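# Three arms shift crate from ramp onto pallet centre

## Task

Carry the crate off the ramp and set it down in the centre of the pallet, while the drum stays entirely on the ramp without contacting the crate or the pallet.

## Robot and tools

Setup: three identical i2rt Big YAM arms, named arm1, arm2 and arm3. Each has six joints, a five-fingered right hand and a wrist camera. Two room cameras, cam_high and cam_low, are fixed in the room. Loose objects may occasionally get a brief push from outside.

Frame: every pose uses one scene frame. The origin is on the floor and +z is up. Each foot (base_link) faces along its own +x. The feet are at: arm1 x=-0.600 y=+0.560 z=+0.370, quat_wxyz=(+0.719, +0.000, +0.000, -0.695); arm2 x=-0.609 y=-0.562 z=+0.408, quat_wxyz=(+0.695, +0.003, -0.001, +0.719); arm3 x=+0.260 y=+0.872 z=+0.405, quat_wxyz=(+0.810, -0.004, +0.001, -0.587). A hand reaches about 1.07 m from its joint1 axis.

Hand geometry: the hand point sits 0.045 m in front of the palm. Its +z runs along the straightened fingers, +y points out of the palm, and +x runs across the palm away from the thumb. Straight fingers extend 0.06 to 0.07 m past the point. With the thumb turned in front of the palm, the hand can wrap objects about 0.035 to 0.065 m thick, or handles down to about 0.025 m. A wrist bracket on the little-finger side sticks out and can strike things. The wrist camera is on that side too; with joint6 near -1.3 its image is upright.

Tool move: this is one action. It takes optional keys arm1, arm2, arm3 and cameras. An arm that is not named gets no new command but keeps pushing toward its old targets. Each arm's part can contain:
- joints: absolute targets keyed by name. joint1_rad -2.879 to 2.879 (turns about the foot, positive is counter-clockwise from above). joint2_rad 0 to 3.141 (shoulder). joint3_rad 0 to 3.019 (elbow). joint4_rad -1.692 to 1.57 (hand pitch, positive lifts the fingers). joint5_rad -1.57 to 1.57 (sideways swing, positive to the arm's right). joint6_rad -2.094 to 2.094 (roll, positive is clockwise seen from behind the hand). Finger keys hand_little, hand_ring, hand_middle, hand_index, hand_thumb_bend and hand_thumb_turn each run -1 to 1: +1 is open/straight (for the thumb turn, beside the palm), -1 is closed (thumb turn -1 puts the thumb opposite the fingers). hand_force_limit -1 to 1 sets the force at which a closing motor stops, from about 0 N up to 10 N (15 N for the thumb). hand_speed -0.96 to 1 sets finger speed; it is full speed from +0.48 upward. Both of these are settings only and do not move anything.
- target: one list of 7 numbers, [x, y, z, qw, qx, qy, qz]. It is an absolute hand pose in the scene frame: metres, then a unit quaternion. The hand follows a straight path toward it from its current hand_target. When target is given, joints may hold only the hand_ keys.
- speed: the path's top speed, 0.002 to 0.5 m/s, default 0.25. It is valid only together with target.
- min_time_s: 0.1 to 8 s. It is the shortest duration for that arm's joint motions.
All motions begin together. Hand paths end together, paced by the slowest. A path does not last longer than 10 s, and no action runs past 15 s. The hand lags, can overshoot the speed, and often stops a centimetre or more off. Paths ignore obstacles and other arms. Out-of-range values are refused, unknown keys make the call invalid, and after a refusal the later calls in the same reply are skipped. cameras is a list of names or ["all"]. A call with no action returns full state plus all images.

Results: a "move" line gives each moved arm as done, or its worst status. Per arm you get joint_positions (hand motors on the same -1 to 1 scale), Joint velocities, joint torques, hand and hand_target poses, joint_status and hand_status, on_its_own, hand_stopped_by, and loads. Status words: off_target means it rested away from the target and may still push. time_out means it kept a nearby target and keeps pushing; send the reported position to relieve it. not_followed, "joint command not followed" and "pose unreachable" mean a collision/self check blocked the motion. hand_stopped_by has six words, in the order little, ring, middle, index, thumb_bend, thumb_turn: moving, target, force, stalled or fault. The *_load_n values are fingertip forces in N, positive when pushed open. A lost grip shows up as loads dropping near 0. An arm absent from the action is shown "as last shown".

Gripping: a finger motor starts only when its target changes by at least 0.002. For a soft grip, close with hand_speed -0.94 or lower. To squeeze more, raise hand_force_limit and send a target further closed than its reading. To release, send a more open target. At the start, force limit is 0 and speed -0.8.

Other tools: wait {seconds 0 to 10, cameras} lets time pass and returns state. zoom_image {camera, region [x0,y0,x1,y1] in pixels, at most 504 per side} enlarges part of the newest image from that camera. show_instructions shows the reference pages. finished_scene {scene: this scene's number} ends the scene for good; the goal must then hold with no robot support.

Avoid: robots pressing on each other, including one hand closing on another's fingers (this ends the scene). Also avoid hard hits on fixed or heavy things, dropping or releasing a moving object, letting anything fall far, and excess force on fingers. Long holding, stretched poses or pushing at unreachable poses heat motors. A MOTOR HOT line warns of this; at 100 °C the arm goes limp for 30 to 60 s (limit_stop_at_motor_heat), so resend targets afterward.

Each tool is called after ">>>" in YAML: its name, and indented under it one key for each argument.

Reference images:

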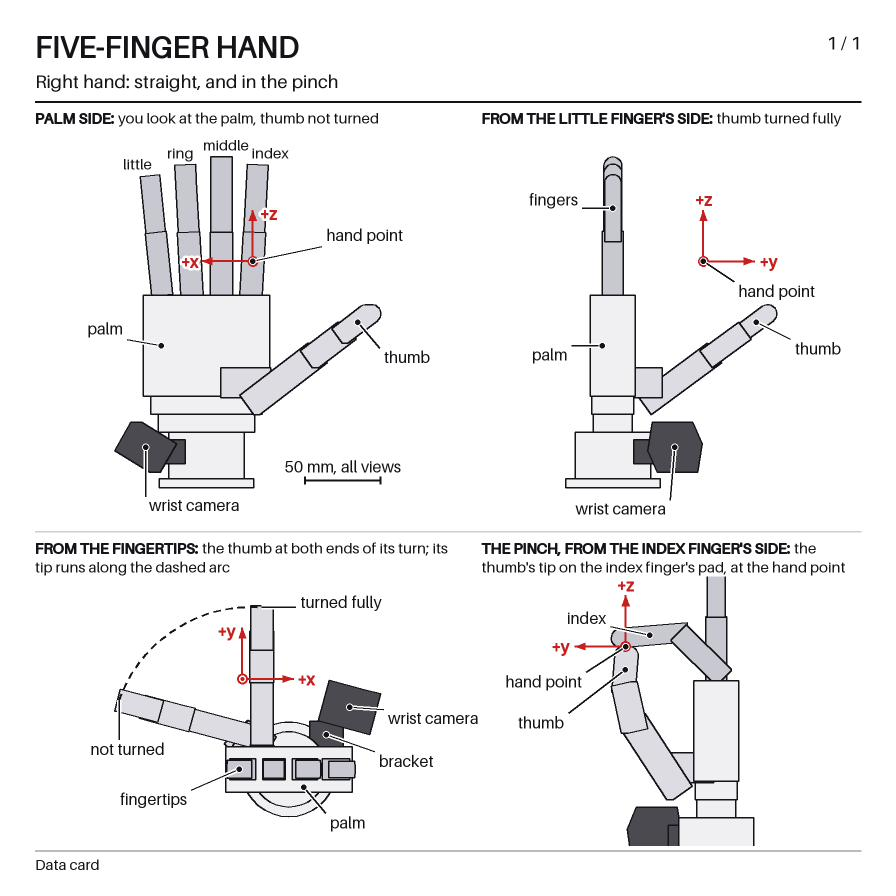

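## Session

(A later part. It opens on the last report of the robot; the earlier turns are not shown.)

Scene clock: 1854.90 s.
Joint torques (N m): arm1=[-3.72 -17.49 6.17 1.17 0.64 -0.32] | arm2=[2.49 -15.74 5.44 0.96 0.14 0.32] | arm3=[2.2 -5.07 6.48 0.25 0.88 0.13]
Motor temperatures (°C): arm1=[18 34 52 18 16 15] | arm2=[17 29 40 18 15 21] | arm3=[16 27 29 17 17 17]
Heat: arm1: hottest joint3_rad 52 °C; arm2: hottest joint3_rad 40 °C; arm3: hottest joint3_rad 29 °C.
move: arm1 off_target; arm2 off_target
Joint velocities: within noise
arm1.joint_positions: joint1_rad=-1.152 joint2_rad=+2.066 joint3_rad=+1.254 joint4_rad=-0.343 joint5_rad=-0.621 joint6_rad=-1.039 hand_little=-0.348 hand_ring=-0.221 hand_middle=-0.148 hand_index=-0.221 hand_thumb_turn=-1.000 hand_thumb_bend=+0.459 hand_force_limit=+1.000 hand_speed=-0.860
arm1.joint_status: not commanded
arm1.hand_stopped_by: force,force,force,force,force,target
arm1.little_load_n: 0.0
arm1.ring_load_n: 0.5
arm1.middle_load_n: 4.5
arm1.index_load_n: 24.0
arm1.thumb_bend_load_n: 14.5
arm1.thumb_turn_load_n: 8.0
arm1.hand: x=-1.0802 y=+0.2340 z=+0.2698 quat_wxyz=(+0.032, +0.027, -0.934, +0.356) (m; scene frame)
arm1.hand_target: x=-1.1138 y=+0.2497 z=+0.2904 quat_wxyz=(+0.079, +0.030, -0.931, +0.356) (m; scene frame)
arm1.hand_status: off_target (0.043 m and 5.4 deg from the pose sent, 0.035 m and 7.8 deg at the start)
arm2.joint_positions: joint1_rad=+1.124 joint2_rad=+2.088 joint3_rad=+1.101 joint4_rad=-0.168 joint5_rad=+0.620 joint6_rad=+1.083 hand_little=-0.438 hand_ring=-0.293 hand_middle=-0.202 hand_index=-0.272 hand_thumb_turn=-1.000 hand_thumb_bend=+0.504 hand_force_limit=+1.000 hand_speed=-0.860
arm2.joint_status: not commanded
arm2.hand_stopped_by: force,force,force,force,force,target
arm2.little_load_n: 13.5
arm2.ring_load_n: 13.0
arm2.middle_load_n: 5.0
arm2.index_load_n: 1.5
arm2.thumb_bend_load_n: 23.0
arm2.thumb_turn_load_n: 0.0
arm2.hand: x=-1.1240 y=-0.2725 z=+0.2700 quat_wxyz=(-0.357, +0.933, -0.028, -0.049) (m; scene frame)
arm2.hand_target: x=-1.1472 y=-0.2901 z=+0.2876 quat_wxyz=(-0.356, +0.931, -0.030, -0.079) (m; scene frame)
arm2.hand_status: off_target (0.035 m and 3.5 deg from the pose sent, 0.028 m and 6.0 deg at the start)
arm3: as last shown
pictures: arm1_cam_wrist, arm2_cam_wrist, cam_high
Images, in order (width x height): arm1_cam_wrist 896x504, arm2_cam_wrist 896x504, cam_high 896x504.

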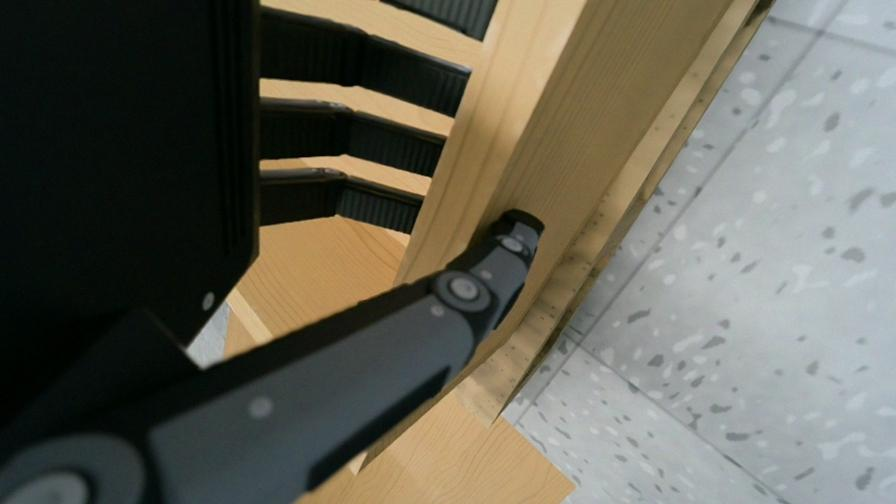

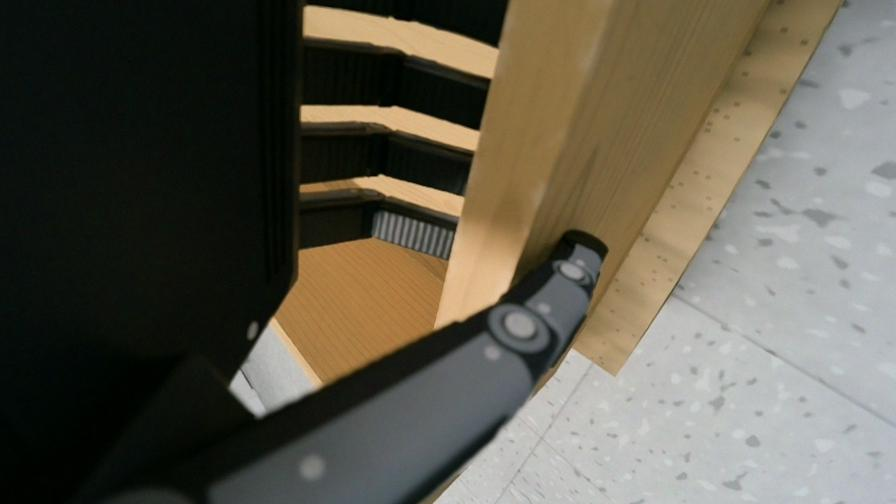

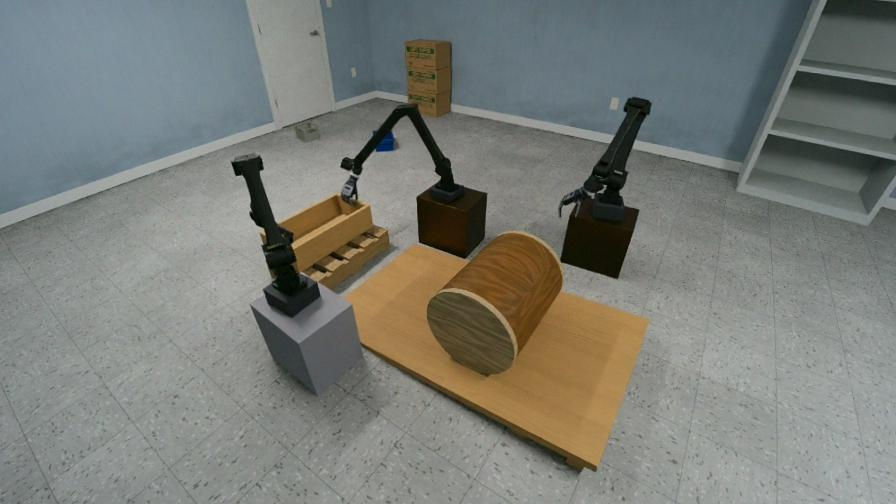

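>>> move:
  arm1: {"target": [-1.098,0.242,0.272,-0.0794,-0.0305,0.9302,-0.3571], "speed": 0.06}
  arm2: {"target": [-1.130,-0.297,0.270,-0.3571,0.9302,-0.0305,-0.0794], "speed": 0.06}
  cameras: ["arm1_cam_wrist","arm2_cam_wrist"]

Scene clock: 1866.33 s.
Joint torques (N m): arm1=[-2.32 -15.74 5.18 1.5 0.66 -0.29] | arm2=[2.49 -14.62 3.63 1.05 0.04 0.42] | arm3=[2.2 -5.07 6.46 0.24 0.88 0.13]
Motor temperatures (°C): arm1=[18 33 49 18 16 15] | arm2=[17 29 37 18 15 20] | arm3=[16 27 29 17 17 17]
Heat: arm1: hottest joint3_rad 49 °C; arm2: hottest joint3_rad 37 °C; arm3: hottest joint3_rad 29 °C.
move: arm1 off_target; arm2 off_target
Joint velocities: within noise
arm1.joint_positions: joint1_rad=-1.148 joint2_rad=+2.060 joint3_rad=+1.218 joint4_rad=-0.279 joint5_rad=-0.611 joint6_rad=-1.014 hand_little=-0.348 hand_ring=-0.221 hand_middle=-0.148 hand_index=-0.221 hand_thumb_turn=-1.000 hand_thumb_bend=+0.459 hand_force_limit=+1.000 hand_speed=-0.860
arm1.joint_status: not commanded
arm1.hand_stopped_by: force,force,force,force,force,target
arm1.little_load_n: 2.0
arm1.ring_load_n: 4.5
arm1.middle_load_n: 4.0
arm1.index_load_n: 17.5
arm1.thumb_bend_load_n: 15.0
arm1.thumb_turn_load_n: 5.0
arm1.hand: x=-1.0766 y=+0.2335 z=+0.2648 quat_wxyz=(+0.044, +0.021, -0.932, +0.359) (m; scene frame)
arm1.hand_target: x=-1.0975 y=+0.2424 z=+0.2724 quat_wxyz=(+0.079, +0.030, -0.931, +0.356) (m; scene frame)
arm1.hand_status: off_target (0.024 m and 4.2 deg from the pose sent, 0.020 m and 5.4 deg at the start)
arm2.joint_positions: joint1_rad=+1.123 joint2_rad=+2.087 joint3_rad=+1.064 joint4_rad=-0.094 joint5_rad=+0.623 joint6_rad=+1.073 hand_little=-0.438 hand_ring=-0.293 hand_middle=-0.202 hand_index=-0.271 hand_thumb_turn=-1.000 hand_thumb_bend=+0.504 hand_force_limit=+1.000 hand_speed=-0.860
arm2.joint_status: not commanded
arm2.hand_stopped_by: force,force,force,force,force,target
arm2.little_load_n: 9.0
arm2.ring_load_n: 10.0
arm2.middle_load_n: 3.5
arm2.index_load_n: 4.5
arm2.thumb_bend_load_n: 22.0
arm2.thumb_turn_load_n: 1.0
arm2.hand: x=-1.1205 y=-0.2728 z=+0.2669 quat_wxyz=(-0.365, +0.928, -0.030, -0.062) (m; scene frame)
arm2.hand_target: x=-1.1293 y=-0.2964 z=+0.2696 quat_wxyz=(-0.357, +0.930, -0.030, -0.079) (m; scene frame)
arm2.hand_status: off_target (0.026 m and 2.2 deg from the pose sent, 0.025 m and 3.5 deg at the start)
arm3: as last shown
pictures: arm1_cam_wrist, arm2_cam_wrist
Images, in order (width x height): arm1_cam_wrist 896x504, arm2_cam_wrist 896x504.

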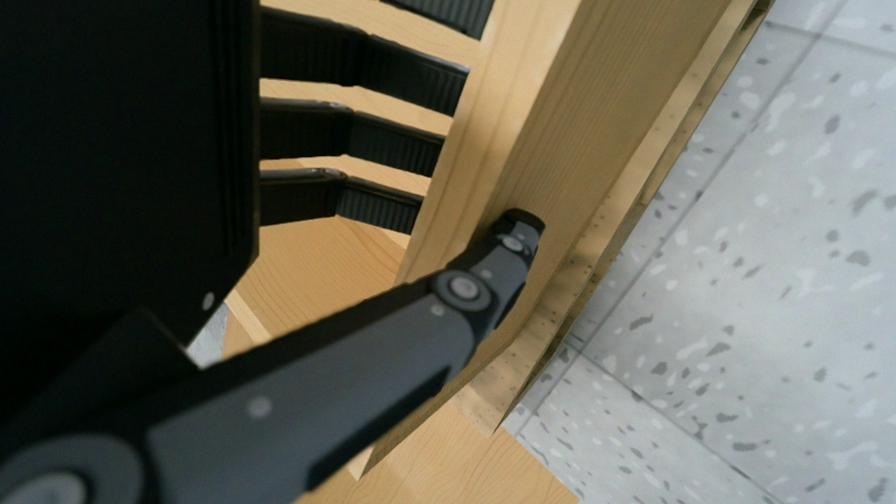

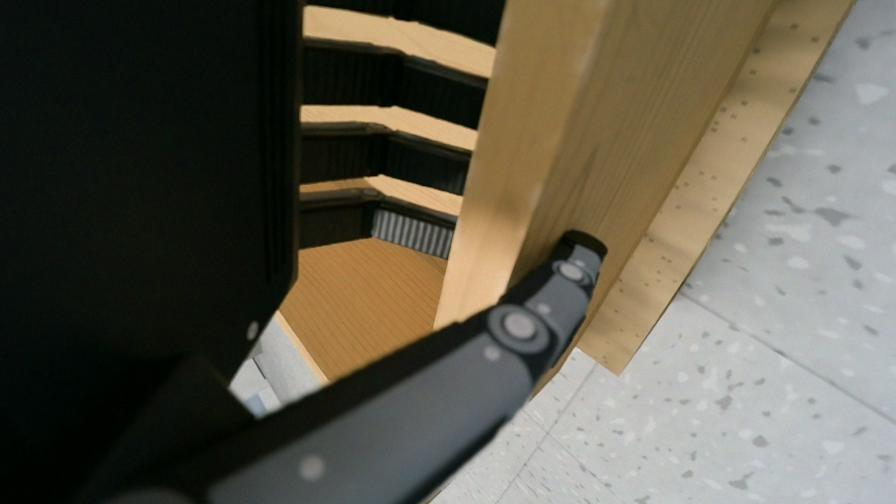

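>>> move:
  arm1: {"target": [-1.090,0.238,0.255,-0.0467,-0.0179,0.9324,-0.358], "speed": 0.06}
  arm2: {"target": [-1.130,-0.290,0.255,-0.3579,0.9324,-0.0179,-0.0467], "speed": 0.06}
  cameras: ["arm1_cam_wrist","arm2_cam_wrist","cam_high"]

>>> zoom_image:
  camera: "cam_high"
  region: [250, 180, 410, 300]

Scene clock: 1879.17 s.
Joint torques (N m): arm1=[-2.2 -12.1 7.5 0.5 -0.08 -0.16] | arm2=[2.14 -11.63 6.9 -0.1 0.5 0.16] | arm3=[2.2 -5.01 6.48 0.25 0.88 0.13]
Motor temperatures (°C): arm1=[18 31 46 18 16 15] | arm2=[17 27 35 18 15 20] | arm3=[16 27 29 17 17 17]
Heat: arm1: hottest joint3_rad 46 °C; arm2: hottest joint3_rad 35 °C; arm3: hottest joint3_rad 29 °C.
move: arm1 off_target; arm2 off_target
Joint velocities: within noise
arm1.joint_positions: joint1_rad=-1.148 joint2_rad=+2.062 joint3_rad=+1.218 joint4_rad=-0.279 joint5_rad=-0.617 joint6_rad=-1.013 hand_little=-0.348 hand_ring=-0.221 hand_middle=-0.148 hand_index=-0.221 hand_thumb_turn=-1.000 hand_thumb_bend=+0.459 hand_force_limit=+1.000 hand_speed=-0.860
arm1.joint_status: not commanded
arm1.hand_stopped_by: force,force,force,force,force,target
arm1.little_load_n: 1.5
arm1.ring_load_n: 3.5
arm1.middle_load_n: 3.5
arm1.index_load_n: 16.0
arm1.thumb_bend_load_n: 15.5
arm1.thumb_turn_load_n: 5.0
arm1.hand: x=-1.0754 y=+0.2327 z=+0.2645 quat_wxyz=(+0.041, +0.021, -0.931, +0.361) (m; scene frame)
arm1.hand_target: x=-1.0894 y=+0.2385 z=+0.2554 quat_wxyz=(+0.047, +0.018, -0.932, +0.358) (m; scene frame)
arm1.hand_status: off_target (0.018 m and 0.8 deg from the pose sent, 0.017 m and 0.5 deg at the start)
arm2.joint_positions: joint1_rad=+1.125 joint2_rad=+2.090 joint3_rad=+1.080 joint4_rad=-0.128 joint5_rad=+0.634 joint6_rad=+1.079 hand_little=-0.438 hand_ring=-0.293 hand_middle=-0.202 hand_index=-0.271 hand_thumb_turn=-1.000 hand_thumb_bend=+0.504 hand_force_limit=+1.000 hand_speed=-0.860
arm2.joint_status: not commanded
arm2.hand_stopped_by: force,force,force,force,force,target
arm2.little_load_n: 15.0
arm2.ring_load_n: 12.5
arm2.middle_load_n: 3.5
arm2.index_load_n: 2.0
arm2.thumb_bend_load_n: 22.0
arm2.thumb_turn_load_n: 0.5
arm2.hand: x=-1.1202 y=-0.2724 z=+0.2667 quat_wxyz=(-0.365, +0.929, -0.030, -0.052) (m; scene frame)
arm2.hand_target: x=-1.1292 y=-0.2901 z=+0.2555 quat_wxyz=(-0.358, +0.932, -0.018, -0.047) (m; scene frame)
arm2.hand_status: off_target (0.023 m and 1.7 deg from the pose sent, 0.023 m and 2.5 deg at the start)
arm3: as last shown
pictures: arm1_cam_wrist, arm2_cam_wrist, cam_high
Images, in order (width x height): arm1_cam_wrist 896x504, arm2_cam_wrist 896x504, cam_high 896x504.

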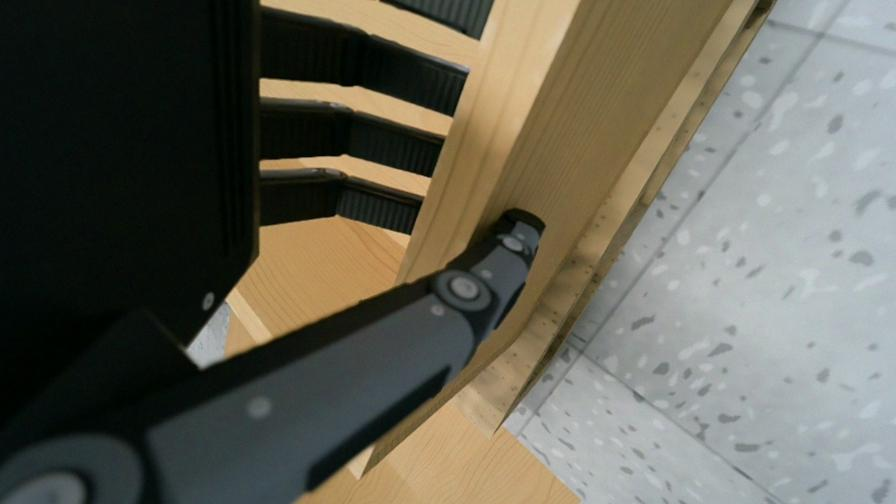

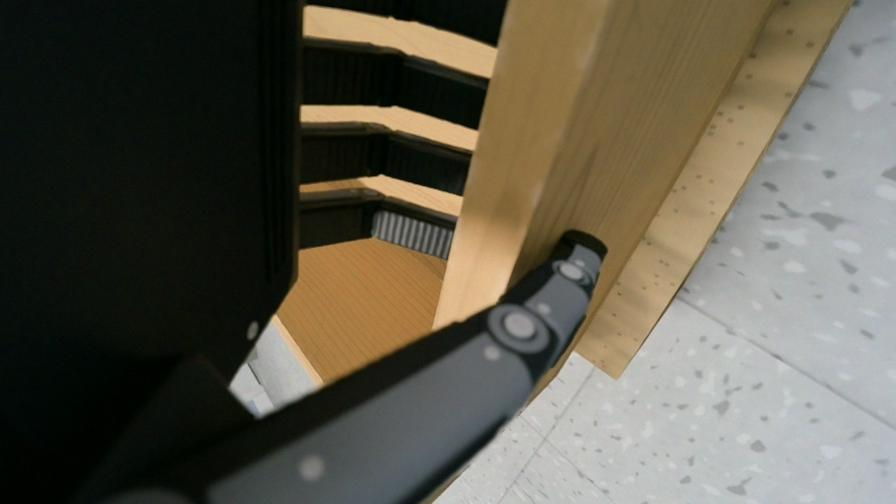

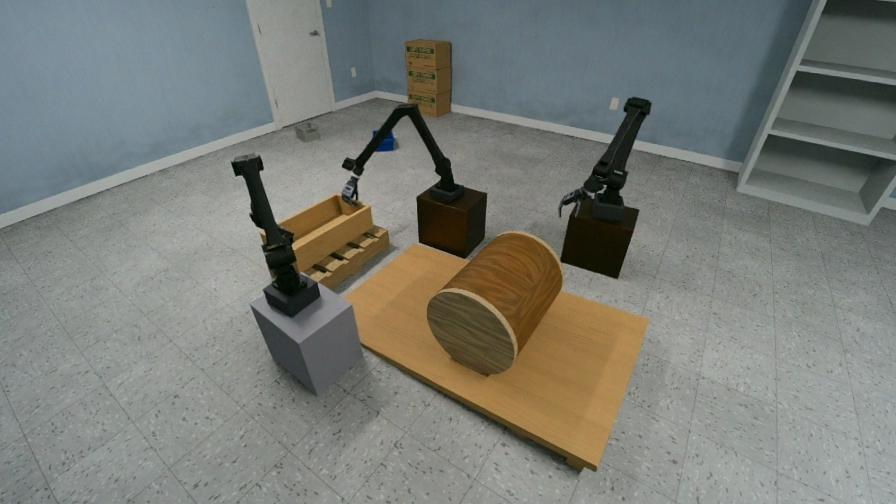

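Scaled by 3.150 from the camera's 896x504 image, which has a finer 1280x720 frame.

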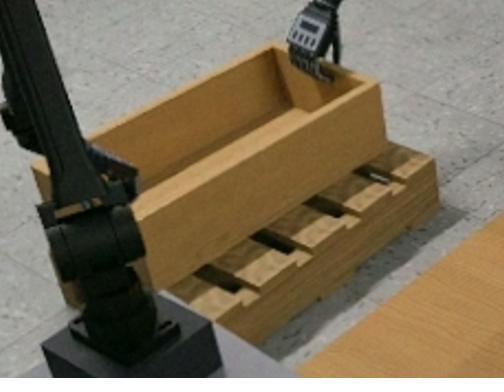

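>>> zoom_image:
  camera: "arm1_cam_wrist"
  region: [300, 280, 620, 504]

>>> zoom_image:
  camera: "arm2_cam_wrist"
  region: [500, 260, 760, 420]

Scaled by 1.575 from the camera's 896x504 image, which has a finer 1280x720 frame.

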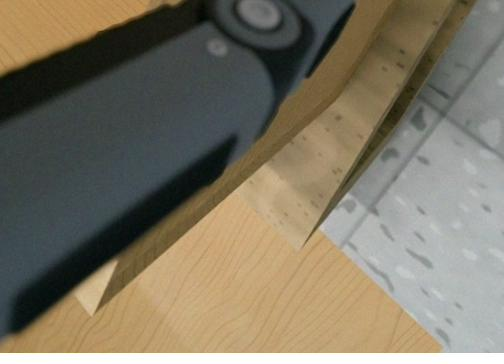

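Scaled by 1.938 from the camera's 896x504 image, which has a finer 1280x720 frame.

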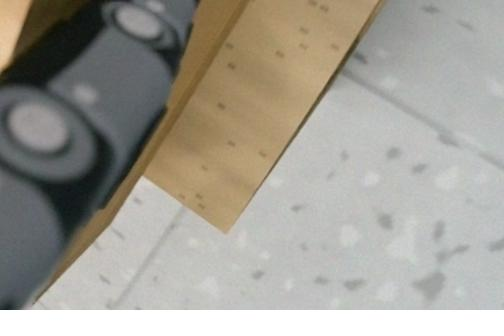

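>>> move:
  arm1: {"target": [-1.138,0.246,0.352,-0.0794,-0.0305,0.9302,-0.3571], "speed": 0.07}
  arm2: {"target": [-1.178,-0.290,0.347,-0.3571,0.9302,-0.0305,-0.0794], "speed": 0.07}

>>> move:
  arm1: {"target": [-1.098,0.246,0.350,-0.0794,-0.0305,0.9302,-0.3571], "speed": 0.07}
  arm2: {"target": [-1.136,-0.290,0.345,-0.3571,0.9302,-0.0305,-0.0794], "speed": 0.07}
  cameras: ["arm1_cam_wrist","arm2_cam_wrist"]

Scene clock: 1945.30 s.
Joint torques (N m): arm1=[-4.78 -22.24 10.48 -0.95 0.47 -0.35] | arm2=[3.78 -21.48 8.59 -0.68 0.03 0.36] | arm3=[2.2 -5.07 6.48 0.25 0.88 0.13]
Motor temperatures (°C): arm1=[18 28 42 18 16 15] | arm2=[17 25 32 18 15 20] | arm3=[16 26 29 17 17 17]
Heat: arm1: hottest joint3_rad 42 °C; arm2: hottest joint3_rad 32 °C; arm3: hottest joint3_rad 29 °C.
move: arm1 off_target; arm2 off_target
Joint velocities: within noise
arm1.joint_positions: joint1_rad=-1.148 joint2_rad=+2.063 joint3_rad=+1.294 joint4_rad=-0.443 joint5_rad=-0.617 joint6_rad=-1.043 hand_little=-0.348 hand_ring=-0.221 hand_middle=-0.148 hand_index=-0.221 hand_thumb_turn=-1.000 hand_thumb_bend=+0.459 hand_force_limit=+1.000 hand_speed=-0.860
arm1.joint_status: not commanded
arm1.hand_stopped_by: force,force,force,force,force,target
arm1.little_load_n: 0.0
arm1.ring_load_n: 0.0
arm1.middle_load_n: 6.0
arm1.index_load_n: 23.5
arm1.thumb_bend_load_n: 17.0
arm1.thumb_turn_load_n: 8.0
arm1.hand: x=-1.0758 y=+0.2341 z=+0.2794 quat_wxyz=(+0.009, +0.022, -0.939, +0.343) (m; scene frame)
arm1.hand_target: x=-1.1331 y=+0.2478 z=+0.3510 quat_wxyz=(+0.081, +0.029, -0.931, +0.355) (m; scene frame)
arm1.hand_status: off_target (0.096 m and 8.4 deg from the pose sent, 0.108 m and 4.5 deg at the start)
arm2.joint_positions: joint1_rad=+1.127 joint2_rad=+2.088 joint3_rad=+1.159 joint4_rad=-0.302 joint5_rad=+0.628 joint6_rad=+1.098 hand_little=-0.438 hand_ring=-0.293 hand_middle=-0.202 hand_index=-0.272 hand_thumb_turn=-1.000 hand_thumb_bend=+0.504 hand_force_limit=+1.000 hand_speed=-0.860
arm2.joint_status: not commanded
arm2.hand_stopped_by: force,force,force,force,force,target
arm2.little_load_n: 11.5
arm2.ring_load_n: 12.0
arm2.middle_load_n: 4.0
arm2.index_load_n: 1.0
arm2.thumb_bend_load_n: 24.5
arm2.thumb_turn_load_n: 0.5
arm2.hand: x=-1.1235 y=-0.2729 z=+0.2754 quat_wxyz=(-0.346, +0.938, -0.023, -0.017) (m; scene frame)
arm2.hand_target: x=-1.1749 y=-0.2908 z=+0.3446 quat_wxyz=(-0.355, +0.931, -0.030, -0.081) (m; scene frame)
arm2.hand_status: off_target (0.092 m and 7.4 deg from the pose sent, 0.101 m and 3.3 deg at the start)
arm3: as last shown
pictures: none

Scene clock: 1946.57 s.
Joint torques (N m): arm1=[-4.37 -23 6.43 0.35 0.56 -0.3] | arm2=[2.78 -21.25 5.19 0.7 -0.36 0.51] | arm3=[2.2 -5.07 6.46 0.25 0.88 0.13]
Motor temperatures (°C): arm1=[18 29 42 18 16 15] | arm2=[17 26 32 18 15 20] | arm3=[16 26 29 17 17 17]
Heat: arm1: hottest joint3_rad 42 °C; arm2: hottest joint3_rad 32 °C; arm3: hottest joint3_rad 29 °C.
move: arm1 off_target; arm2 off_target
Joint velocities: within noise
arm1.joint_positions: joint1_rad=-1.125 joint2_rad=+2.009 joint3_rad=+1.224 joint4_rad=-0.410 joint5_rad=-0.607 joint6_rad=-1.020 hand_little=-0.348 hand_ring=-0.221 hand_middle=-0.148 hand_index=-0.221 hand_thumb_turn=-1.000 hand_thumb_bend=+0.459 hand_force_limit=+1.000 hand_speed=-0.860
arm1.joint_status: not commanded
arm1.hand_stopped_by: force,force,force,force,force,target
arm1.little_load_n: 0.0
arm1.ring_load_n: 0.0
arm1.middle_load_n: 6.5
arm1.index_load_n: 21.5
arm1.thumb_bend_load_n: 17.0
arm1.thumb_turn_load_n: 6.0
arm1.hand: x=-1.0530 y=+0.2320 z=+0.2876 quat_wxyz=(+0.010, +0.023, -0.939, +0.343) (m; scene frame)
arm1.hand_target: x=-1.0953 y=+0.2462 z=+0.3477 quat_wxyz=(+0.080, +0.030, -0.931, +0.355) (m; scene frame)
arm1.hand_status: off_target (0.078 m and 8.2 deg from the pose sent, 0.075 m and 8.4 deg at the start)
arm2.joint_positions: joint1_rad=+1.109 joint2_rad=+2.033 joint3_rad=+1.075 joint4_rad=-0.257 joint5_rad=+0.626 joint6_rad=+1.053 hand_little=-0.439 hand_ring=-0.293 hand_middle=-0.202 hand_index=-0.271 hand_thumb_turn=-1.000 hand_thumb_bend=+0.504 hand_force_limit=+1.000 hand_speed=-0.860
arm2.joint_status: not commanded
arm2.hand_stopped_by: force,force,force,force,force,target
arm2.little_load_n: 5.5
arm2.ring_load_n: 9.5
arm2.middle_load_n: 5.0
arm2.index_load_n: 4.5
arm2.thumb_bend_load_n: 23.5
arm2.thumb_turn_load_n: 2.0
arm2.hand: x=-1.0965 y=-0.2740 z=+0.2825 quat_wxyz=(-0.349, +0.937, -0.013, -0.013) (m; scene frame)
arm2.hand_target: x=-1.1343 y=-0.2896 z=+0.3414 quat_wxyz=(-0.355, +0.931, -0.029, -0.080) (m; scene frame)
arm2.hand_status: off_target (0.076 m and 7.9 deg from the pose sent, 0.073 m and 7.4 deg at the start)
arm3: as last shown
pictures: arm1_cam_wrist, arm2_cam_wrist
Images, in order (width x height): arm1_cam_wrist 896x504, arm2_cam_wrist 896x504.

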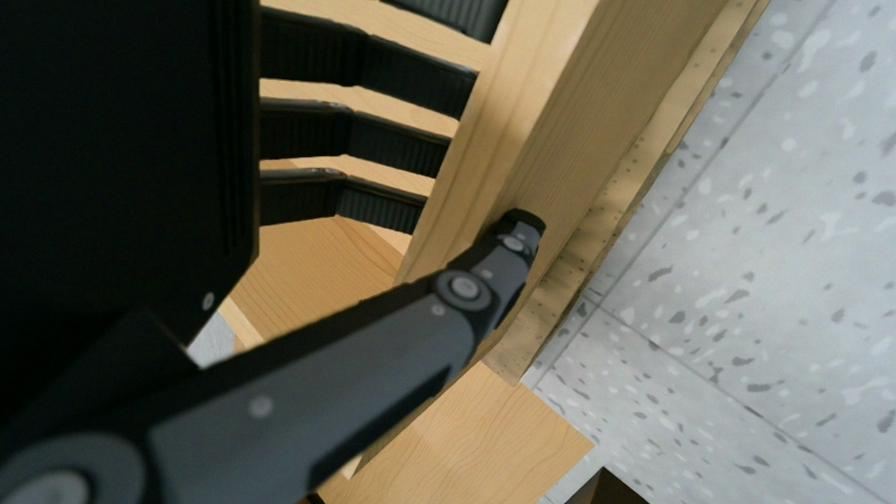

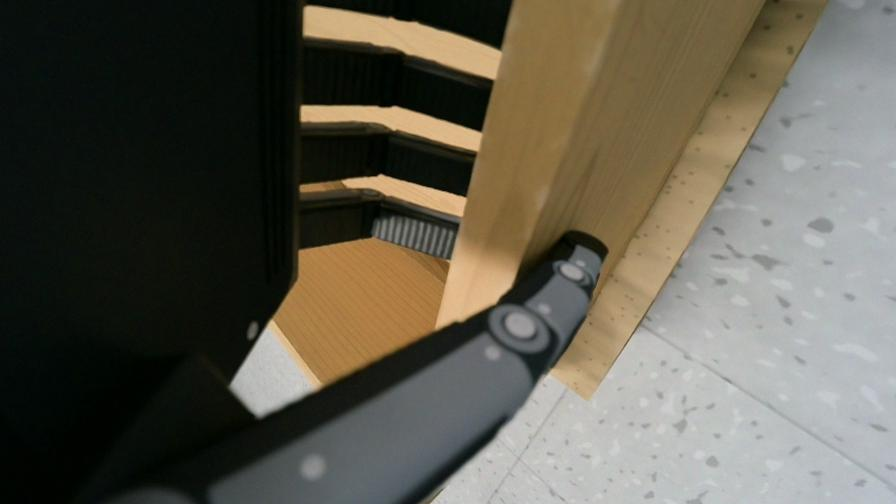

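>>> move:
  arm1: {"target": [-1.074,0.245,0.350,-0.0794,-0.0305,0.9302,-0.3571], "speed": 0.07}
  arm2: {"target": [-1.110,-0.291,0.347,-0.3571,0.9302,-0.0305,-0.0794], "speed": 0.07}
  cameras: ["arm1_cam_wrist","arm2_cam_wrist","cam_high"]

>>> zoom_image:
  camera: "cam_high"
  region: [250, 180, 410, 300]

Scene clock: 1953.60 s.
Joint torques (N m): arm1=[-4.19 -21.66 6.12 0.36 0.73 -0.32] | arm2=[2.78 -20.37 4.97 0.88 -0.51 0.67] | arm3=[2.2 -5.07 6.46 0.25 0.88 0.13]
Motor temperatures (°C): arm1=[18 30 41 18 16 15] | arm2=[17 28 31 18 15 20] | arm3=[16 26 29 17 17 17]
Heat: arm1: hottest joint3_rad 41 °C; arm2: hottest joint3_rad 31 °C; arm3: hottest joint3_rad 29 °C.
move: arm1 off_target; arm2 off_target
Joint velocities: within noise
arm1.joint_positions: joint1_rad=-1.102 joint2_rad=+1.961 joint3_rad=+1.153 joint4_rad=-0.369 joint5_rad=-0.601 joint6_rad=-0.995 hand_little=-0.348 hand_ring=-0.221 hand_middle=-0.148 hand_index=-0.221 hand_thumb_turn=-1.000 hand_thumb_bend=+0.459 hand_force_limit=+1.000 hand_speed=-0.860
arm1.joint_status: not commanded
arm1.hand_stopped_by: force,force,force,force,force,target
arm1.little_load_n: 0.0
arm1.ring_load_n: 0.0
arm1.middle_load_n: 7.0
arm1.index_load_n: 21.5
arm1.thumb_bend_load_n: 16.5
arm1.thumb_turn_load_n: 4.0
arm1.hand: x=-1.0299 y=+0.2299 z=+0.2926 quat_wxyz=(+0.011, +0.024, -0.938, +0.345) (m; scene frame)
arm1.hand_target: x=-1.0716 y=+0.2450 z=+0.3478 quat_wxyz=(+0.080, +0.030, -0.931, +0.355) (m; scene frame)
arm1.hand_status: off_target (0.074 m and 8.0 deg from the pose sent, 0.067 m and 8.2 deg at the start)
arm2.joint_positions: joint1_rad=+1.090 joint2_rad=+1.986 joint3_rad=+0.996 joint4_rad=-0.218 joint5_rad=+0.621 joint6_rad=+1.017 hand_little=-0.439 hand_ring=-0.293 hand_middle=-0.202 hand_index=-0.271 hand_thumb_turn=-1.000 hand_thumb_bend=+0.504 hand_force_limit=+1.000 hand_speed=-0.860
arm2.joint_status: not commanded
arm2.hand_stopped_by: force,force,force,force,force,target
arm2.little_load_n: 4.0
arm2.ring_load_n: 8.5
arm2.middle_load_n: 6.0
arm2.index_load_n: 4.5
arm2.thumb_bend_load_n: 23.5
arm2.thumb_turn_load_n: 2.0
arm2.hand: x=-1.0685 y=-0.2765 z=+0.2856 quat_wxyz=(-0.348, +0.937, -0.006, -0.008) (m; scene frame)
arm2.hand_target: x=-1.1081 y=-0.2906 z=+0.3434 quat_wxyz=(-0.355, +0.931, -0.029, -0.080) (m; scene frame)
arm2.hand_status: off_target (0.076 m and 8.8 deg from the pose sent, 0.068 m and 7.9 deg at the start)
arm3.joint_positions: joint1_rad=-0.466 joint2_rad=+1.222 joint3_rad=+0.459 joint4_rad=-0.425 joint5_rad=+0.821 joint6_rad=+1.044 hand_little=+0.300 hand_ring=+0.250 hand_middle=+0.200 hand_index=+0.150 hand_thumb_turn=-1.000 hand_thumb_bend=+0.850 hand_force_limit=-0.100 hand_speed=-0.800
arm3.joint_status: not commanded
arm3.hand_stopped_by: target,target,target,target,target,target
arm3.little_load_n: 0.0
arm3.ring_load_n: 0.0
arm3.middle_load_n: 0.0
arm3.index_load_n: 0.5
arm3.thumb_bend_load_n: 0.0
arm3.thumb_turn_load_n: 0.0
arm3.hand: x=+0.1158 y=+0.5657 z=+0.4153 quat_wxyz=(+0.279, -0.568, -0.700, +0.331) (m; scene frame)
arm3.hand_target: x=+0.1199 y=+0.5600 z=+0.4200 quat_wxyz=(+0.274, -0.567, -0.700, +0.337) (m; scene frame)
arm3.hand_status: not commanded
pictures: arm1_cam_wrist, arm2_cam_wrist, cam_high
Images, in order (width x height): arm1_cam_wrist 896x504, arm2_cam_wrist 896x504, cam_high 896x504.

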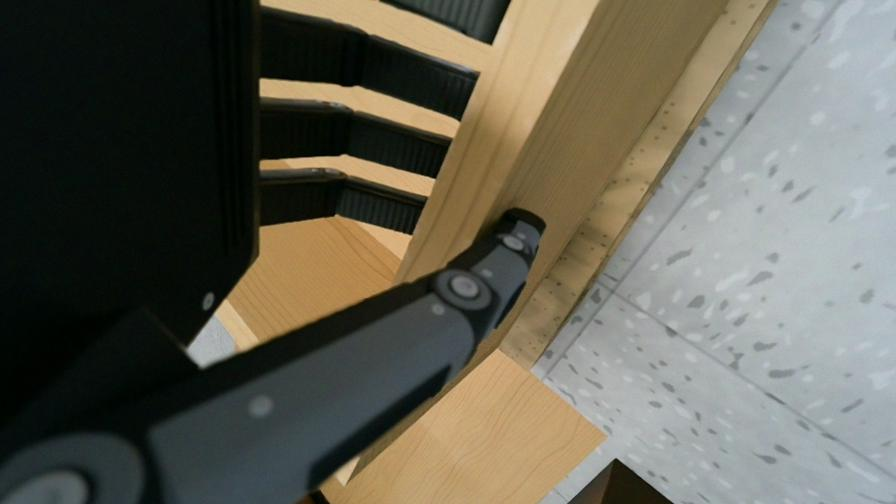

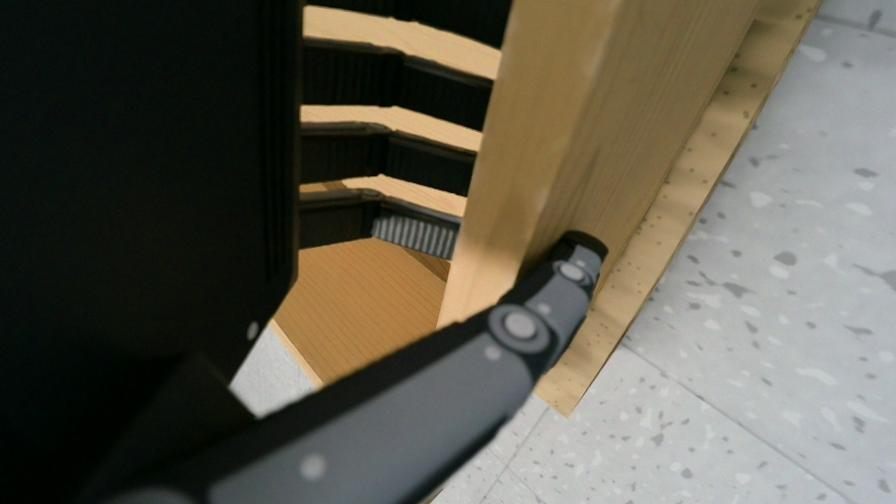

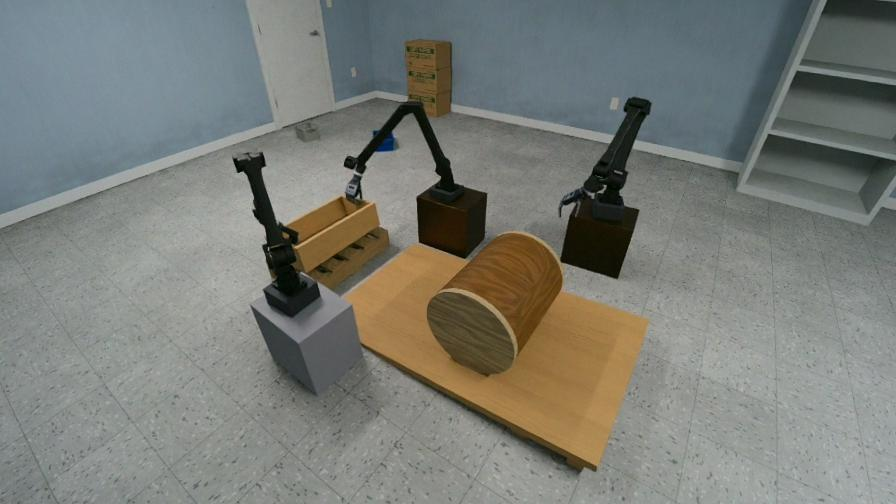

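Scaled by 3.150 from the camera's 896x504 image, which has a finer 1280x720 frame.

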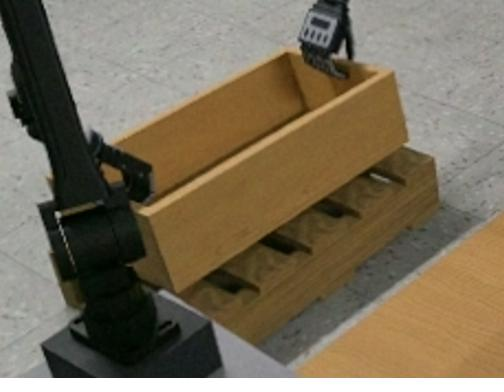

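>>> move:
  arm1: {"target": [-1.075,0.243,0.315,-0.0794,-0.0305,0.9302,-0.3571], "speed": 0.06}
  arm2: {"target": [-1.112,-0.290,0.315,-0.3571,0.9302,-0.0305,-0.0794], "speed": 0.06}

>>> move:
  arm1: {"target": [-1.060,0.240,0.285,-0.0794,-0.0305,0.9302,-0.3571], "speed": 0.06}
  arm2: {"target": [-1.102,-0.290,0.285,-0.3571,0.9302,-0.0305,-0.0794], "speed": 0.06}
  cameras: ["arm1_cam_wrist","arm2_cam_wrist","cam_high"]

>>> zoom_image:
  camera: "cam_high"
  region: [250, 180, 410, 300]

Scene clock: 1963.37 s.
Joint torques (N m): arm1=[-4.37 -17.61 6.35 1.06 0.46 -0.34] | arm2=[3.08 -15.91 5.81 1.36 0.02 0.74] | arm3=[2.2 -5.07 6.48 0.25 0.88 0.13]
Motor temperatures (°C): arm1=[18 29 41 18 16 15] | arm2=[17 31 31 18 15 20] | arm3=[16 26 29 17 17 17]
Heat: arm1: hottest joint3_rad 41 °C; arm2: hottest joint2_rad 31 °C; arm3: hottest joint3_rad 29 °C.
move: arm1 off_target; arm2 off_target
Joint velocities: within noise
arm1.joint_positions: joint1_rad=-1.102 joint2_rad=+1.974 joint3_rad=+1.139 joint4_rad=-0.313 joint5_rad=-0.594 joint6_rad=-0.993 hand_little=-0.348 hand_ring=-0.221 hand_middle=-0.148 hand_index=-0.221 hand_thumb_turn=-1.000 hand_thumb_bend=+0.459 hand_force_limit=+1.000 hand_speed=-0.860
arm1.joint_status: not commanded
arm1.hand_stopped_by: force,force,force,force,force,target
arm1.little_load_n: 0.0
arm1.ring_load_n: 0.5
arm1.middle_load_n: 6.0
arm1.index_load_n: 19.5
arm1.thumb_bend_load_n: 17.0
arm1.thumb_turn_load_n: 4.0
arm1.hand: x=-1.0340 y=+0.2289 z=+0.2838 quat_wxyz=(+0.025, +0.027, -0.937, +0.348) (m; scene frame)
arm1.hand_target: x=-1.0734 y=+0.2437 z=+0.3150 quat_wxyz=(+0.080, +0.030, -0.931, +0.355) (m; scene frame)
arm1.hand_status: off_target (0.053 m and 6.4 deg from the pose sent, 0.052 m and 8.0 deg at the start)
arm2.joint_positions: joint1_rad=+1.087 joint2_rad=+1.992 joint3_rad=+0.983 joint4_rad=-0.168 joint5_rad=+0.607 joint6_rad=+1.014 hand_little=-0.439 hand_ring=-0.293 hand_middle=-0.202 hand_index=-0.271 hand_thumb_turn=-1.000 hand_thumb_bend=+0.504 hand_force_limit=+1.000 hand_speed=-0.860
arm2.joint_status: not commanded
arm2.hand_stopped_by: force,force,force,force,force,target
arm2.little_load_n: 3.5
arm2.ring_load_n: 9.0
arm2.middle_load_n: 6.0
arm2.index_load_n: 5.0
arm2.thumb_bend_load_n: 23.0
arm2.thumb_turn_load_n: 2.0
arm2.hand: x=-1.0724 y=-0.2762 z=+0.2824 quat_wxyz=(-0.349, +0.937, -0.009, -0.024) (m; scene frame)
arm2.hand_target: x=-1.1104 y=-0.2905 z=+0.3150 quat_wxyz=(-0.355, +0.931, -0.029, -0.080) (m; scene frame)
arm2.hand_status: off_target (0.053 m and 7.0 deg from the pose sent, 0.054 m and 8.7 deg at the start)
arm3: as last shown
arm3.index_load_n: 0.0
pictures: none

Scene clock: 1964.57 s.
Joint torques (N m): arm1=[-3.31 -15.21 5.71 1.24 0.71 -0.29] | arm2=[2.67 -13.86 5.59 1.58 -0.01 0.46] | arm3=[2.2 -5.13 6.46 0.25 0.88 0.13]
Motor temperatures (°C): arm1=[18 29 41 18 16 15] | arm2=[17 31 31 18 15 20] | arm3=[16 26 29 17 17 17]
Heat: arm1: hottest joint3_rad 41 °C; arm2: hottest joint2_rad 31 °C; arm3: hottest joint3_rad 29 °C.
move: arm1 off_target; arm2 off_target
Joint velocities: within noise
arm1.joint_positions: joint1_rad=-1.095 joint2_rad=+1.986 joint3_rad=+1.093 joint4_rad=-0.221 joint5_rad=-0.594 joint6_rad=-0.979 hand_little=-0.348 hand_ring=-0.221 hand_middle=-0.148 hand_index=-0.221 hand_thumb_turn=-1.000 hand_thumb_bend=+0.459 hand_force_limit=+1.000 hand_speed=-0.860
arm1.joint_status: not commanded
arm1.hand_stopped_by: force,force,force,force,force,target
arm1.little_load_n: 0.0
arm1.ring_load_n: 0.5
arm1.middle_load_n: 5.0
arm1.index_load_n: 23.0
arm1.thumb_bend_load_n: 15.0
arm1.thumb_turn_load_n: 6.5
arm1.hand: x=-1.0270 y=+0.2282 z=+0.2687 quat_wxyz=(+0.035, +0.028, -0.934, +0.355) (m; scene frame)
arm1.hand_target: x=-1.0589 y=+0.2405 z=+0.2854 quat_wxyz=(+0.079, +0.030, -0.931, +0.356) (m; scene frame)
arm1.hand_status: off_target (0.039 m and 5.1 deg from the pose sent, 0.028 m and 6.4 deg at the start)
arm2.joint_positions: joint1_rad=+1.087 joint2_rad=+2.020 joint3_rad=+0.952 joint4_rad=-0.083 joint5_rad=+0.607 joint6_rad=+1.032 hand_little=-0.439 hand_ring=-0.293 hand_middle=-0.202 hand_index=-0.272 hand_thumb_turn=-1.000 hand_thumb_bend=+0.504 hand_force_limit=+1.000 hand_speed=-0.860
arm2.joint_status: not commanded
arm2.hand_stopped_by: force,force,force,force,force,target
arm2.little_load_n: 11.0
arm2.ring_load_n: 11.5
arm2.middle_load_n: 5.5
arm2.index_load_n: 1.5
arm2.thumb_bend_load_n: 23.0
arm2.thumb_turn_load_n: 0.5
arm2.hand: x=-1.0698 y=-0.2774 z=+0.2681 quat_wxyz=(-0.354, +0.934, -0.021, -0.038) (m; scene frame)
arm2.hand_target: x=-1.1009 y=-0.2905 z=+0.2854 quat_wxyz=(-0.356, +0.931, -0.030, -0.079) (m; scene frame)
arm2.hand_status: off_target (0.038 m and 4.9 deg from the pose sent, 0.033 m and 7.0 deg at the start)
arm3: as last shown
pictures: arm1_cam_wrist, arm2_cam_wrist, cam_high
Images, in order (width x height): arm1_cam_wrist 896x504, arm2_cam_wrist 896x504, cam_high 896x504.

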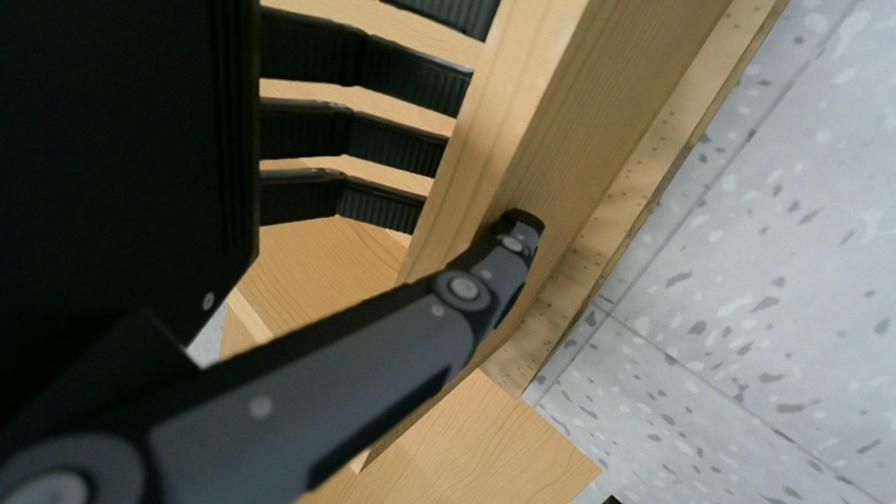

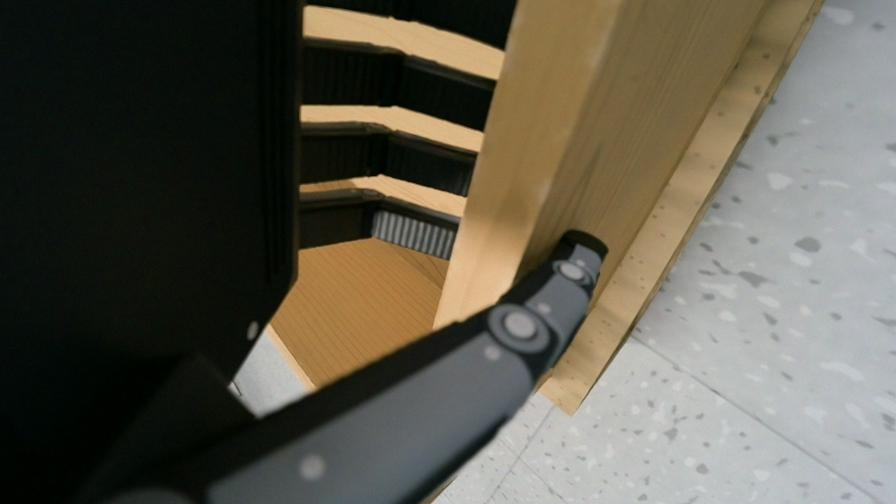

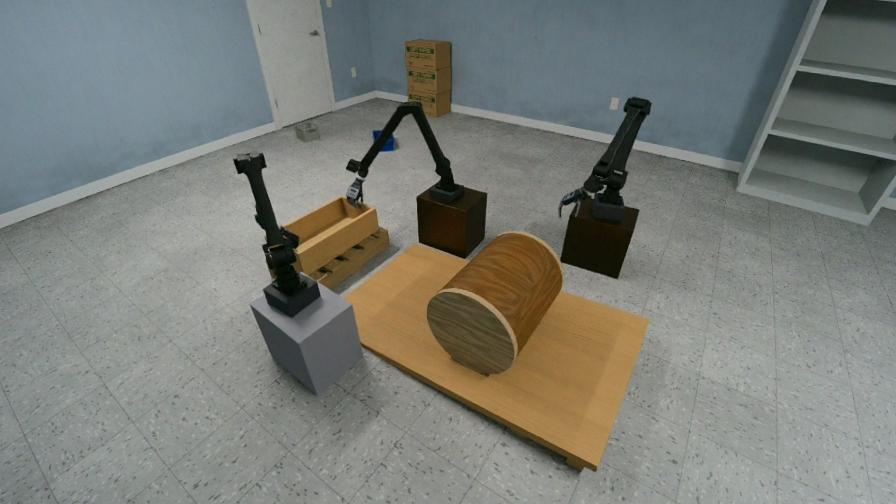

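Scaled by 3.150 from the camera's 896x504 image, which has a finer 1280x720 frame.

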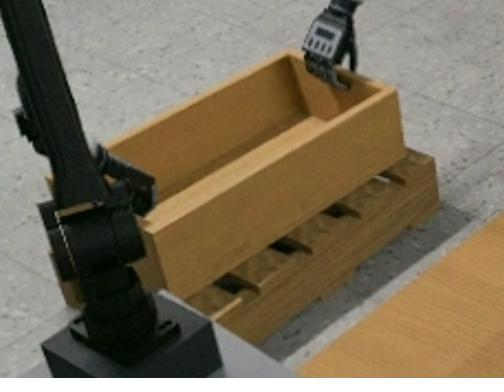

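>>> move:
  arm1: {"target": [-1.064, 0.238, 0.262, -0.0467, -0.0179, 0.9324, -0.358], "speed": 0.05}
  arm2: {"target": [-1.106, -0.288, 0.262, -0.3579, 0.9324, -0.0179, -0.0467], "speed": 0.05}
  cameras: ["cam_high"]

>>> zoom_image:
  camera: "cam_high"
  region: [250, 180, 410, 300]

Scene clock: 1986.13 s.
Joint torques (N m): arm1=[-3.66 -10.99 9.09 0.4 0.49 -0.37] | arm2=[2.84 -10.05 8.99 0.66 0.09 0.4] | arm3=[2.2 -5.13 6.48 0.25 0.88 0.13]
Motor temperatures (°C): arm1=[18 30 39 18 17 15] | arm2=[17 29 31 18 15 20] | arm3=[16 26 29 17 17 17]
Heat: arm1: hottest joint3_rad 39 °C; arm2: hottest joint3_rad 31 °C; arm3: hottest joint3_rad 29 °C.
move: arm1 off_target; arm2 off_target
Joint velocities: within noise
arm1.joint_positions: joint1_rad=-1.104 joint2_rad=+2.003 joint3_rad=+1.106 joint4_rad=-0.239 joint5_rad=-0.623 joint6_rad=-0.966 hand_little=-0.348 hand_ring=-0.221 hand_middle=-0.148 hand_index=-0.221 hand_thumb_turn=-1.000 hand_thumb_bend=+0.459 hand_force_limit=+1.000 hand_speed=-0.860
arm1.joint_status: not commanded
arm1.hand_stopped_by: force,force,force,force,force,target
arm1.little_load_n: 0.0
arm1.ring_load_n: 0.5
arm1.middle_load_n: 3.0
arm1.index_load_n: 19.0
arm1.thumb_bend_load_n: 15.0
arm1.thumb_turn_load_n: 6.5
arm1.hand: x=-1.0246 y=+0.2281 z=+0.2653 quat_wxyz=(+0.018, +0.019, -0.932, +0.362) (m; scene frame)
arm1.hand_target: x=-1.0622 y=+0.2394 z=+0.2634 quat_wxyz=(+0.047, +0.018, -0.933, +0.358) (m; scene frame)
arm1.hand_status: off_target (0.041 m and 3.4 deg from the pose sent, 0.039 m and 1.8 deg at the start)
arm2.joint_positions: joint1_rad=+1.096 joint2_rad=+2.032 joint3_rad=+0.968 joint4_rad=-0.113 joint5_rad=+0.636 joint6_rad=+1.034 hand_little=-0.438 hand_ring=-0.293 hand_middle=-0.202 hand_index=-0.272 hand_thumb_turn=-1.000 hand_thumb_bend=+0.504 hand_force_limit=+1.000 hand_speed=-0.860
arm2.joint_status: not commanded
arm2.hand_stopped_by: force,force,force,force,force,target
arm2.little_load_n: 13.5
arm2.ring_load_n: 12.0
arm2.middle_load_n: 3.5
arm2.index_load_n: 1.0
arm2.thumb_bend_load_n: 22.5
arm2.thumb_turn_load_n: -1.0
arm2.hand: x=-1.0683 y=-0.2775 z=+0.2648 quat_wxyz=(-0.360, +0.933, -0.016, -0.022) (m; scene frame)
arm2.hand_target: x=-1.1040 y=-0.2895 z=+0.2636 quat_wxyz=(-0.357, +0.933, -0.018, -0.047) (m; scene frame)
arm2.hand_status: off_target (0.039 m and 2.9 deg from the pose sent, 0.038 m and 1.2 deg at the start)
arm3: as last shown
pictures: cam_high
Images, in order (width x height): cam_high 896x504.

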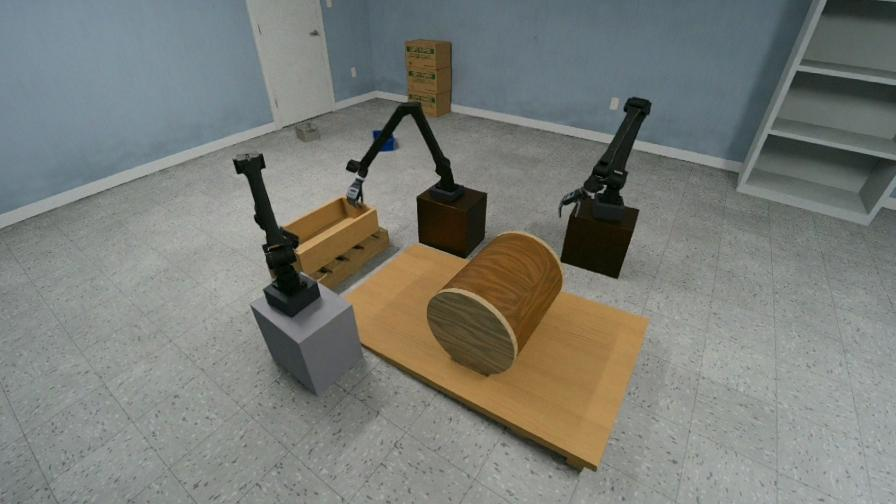

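Scaled by 3.150 from the camera's 896x504 image, which has a finer 1280x720 frame.

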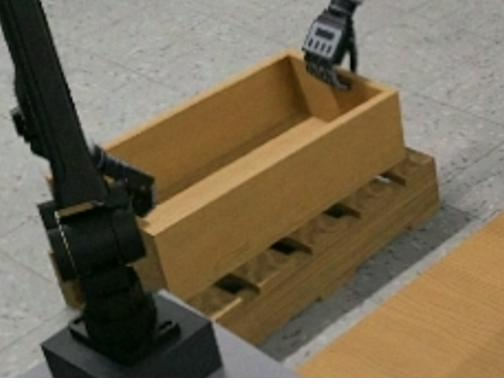

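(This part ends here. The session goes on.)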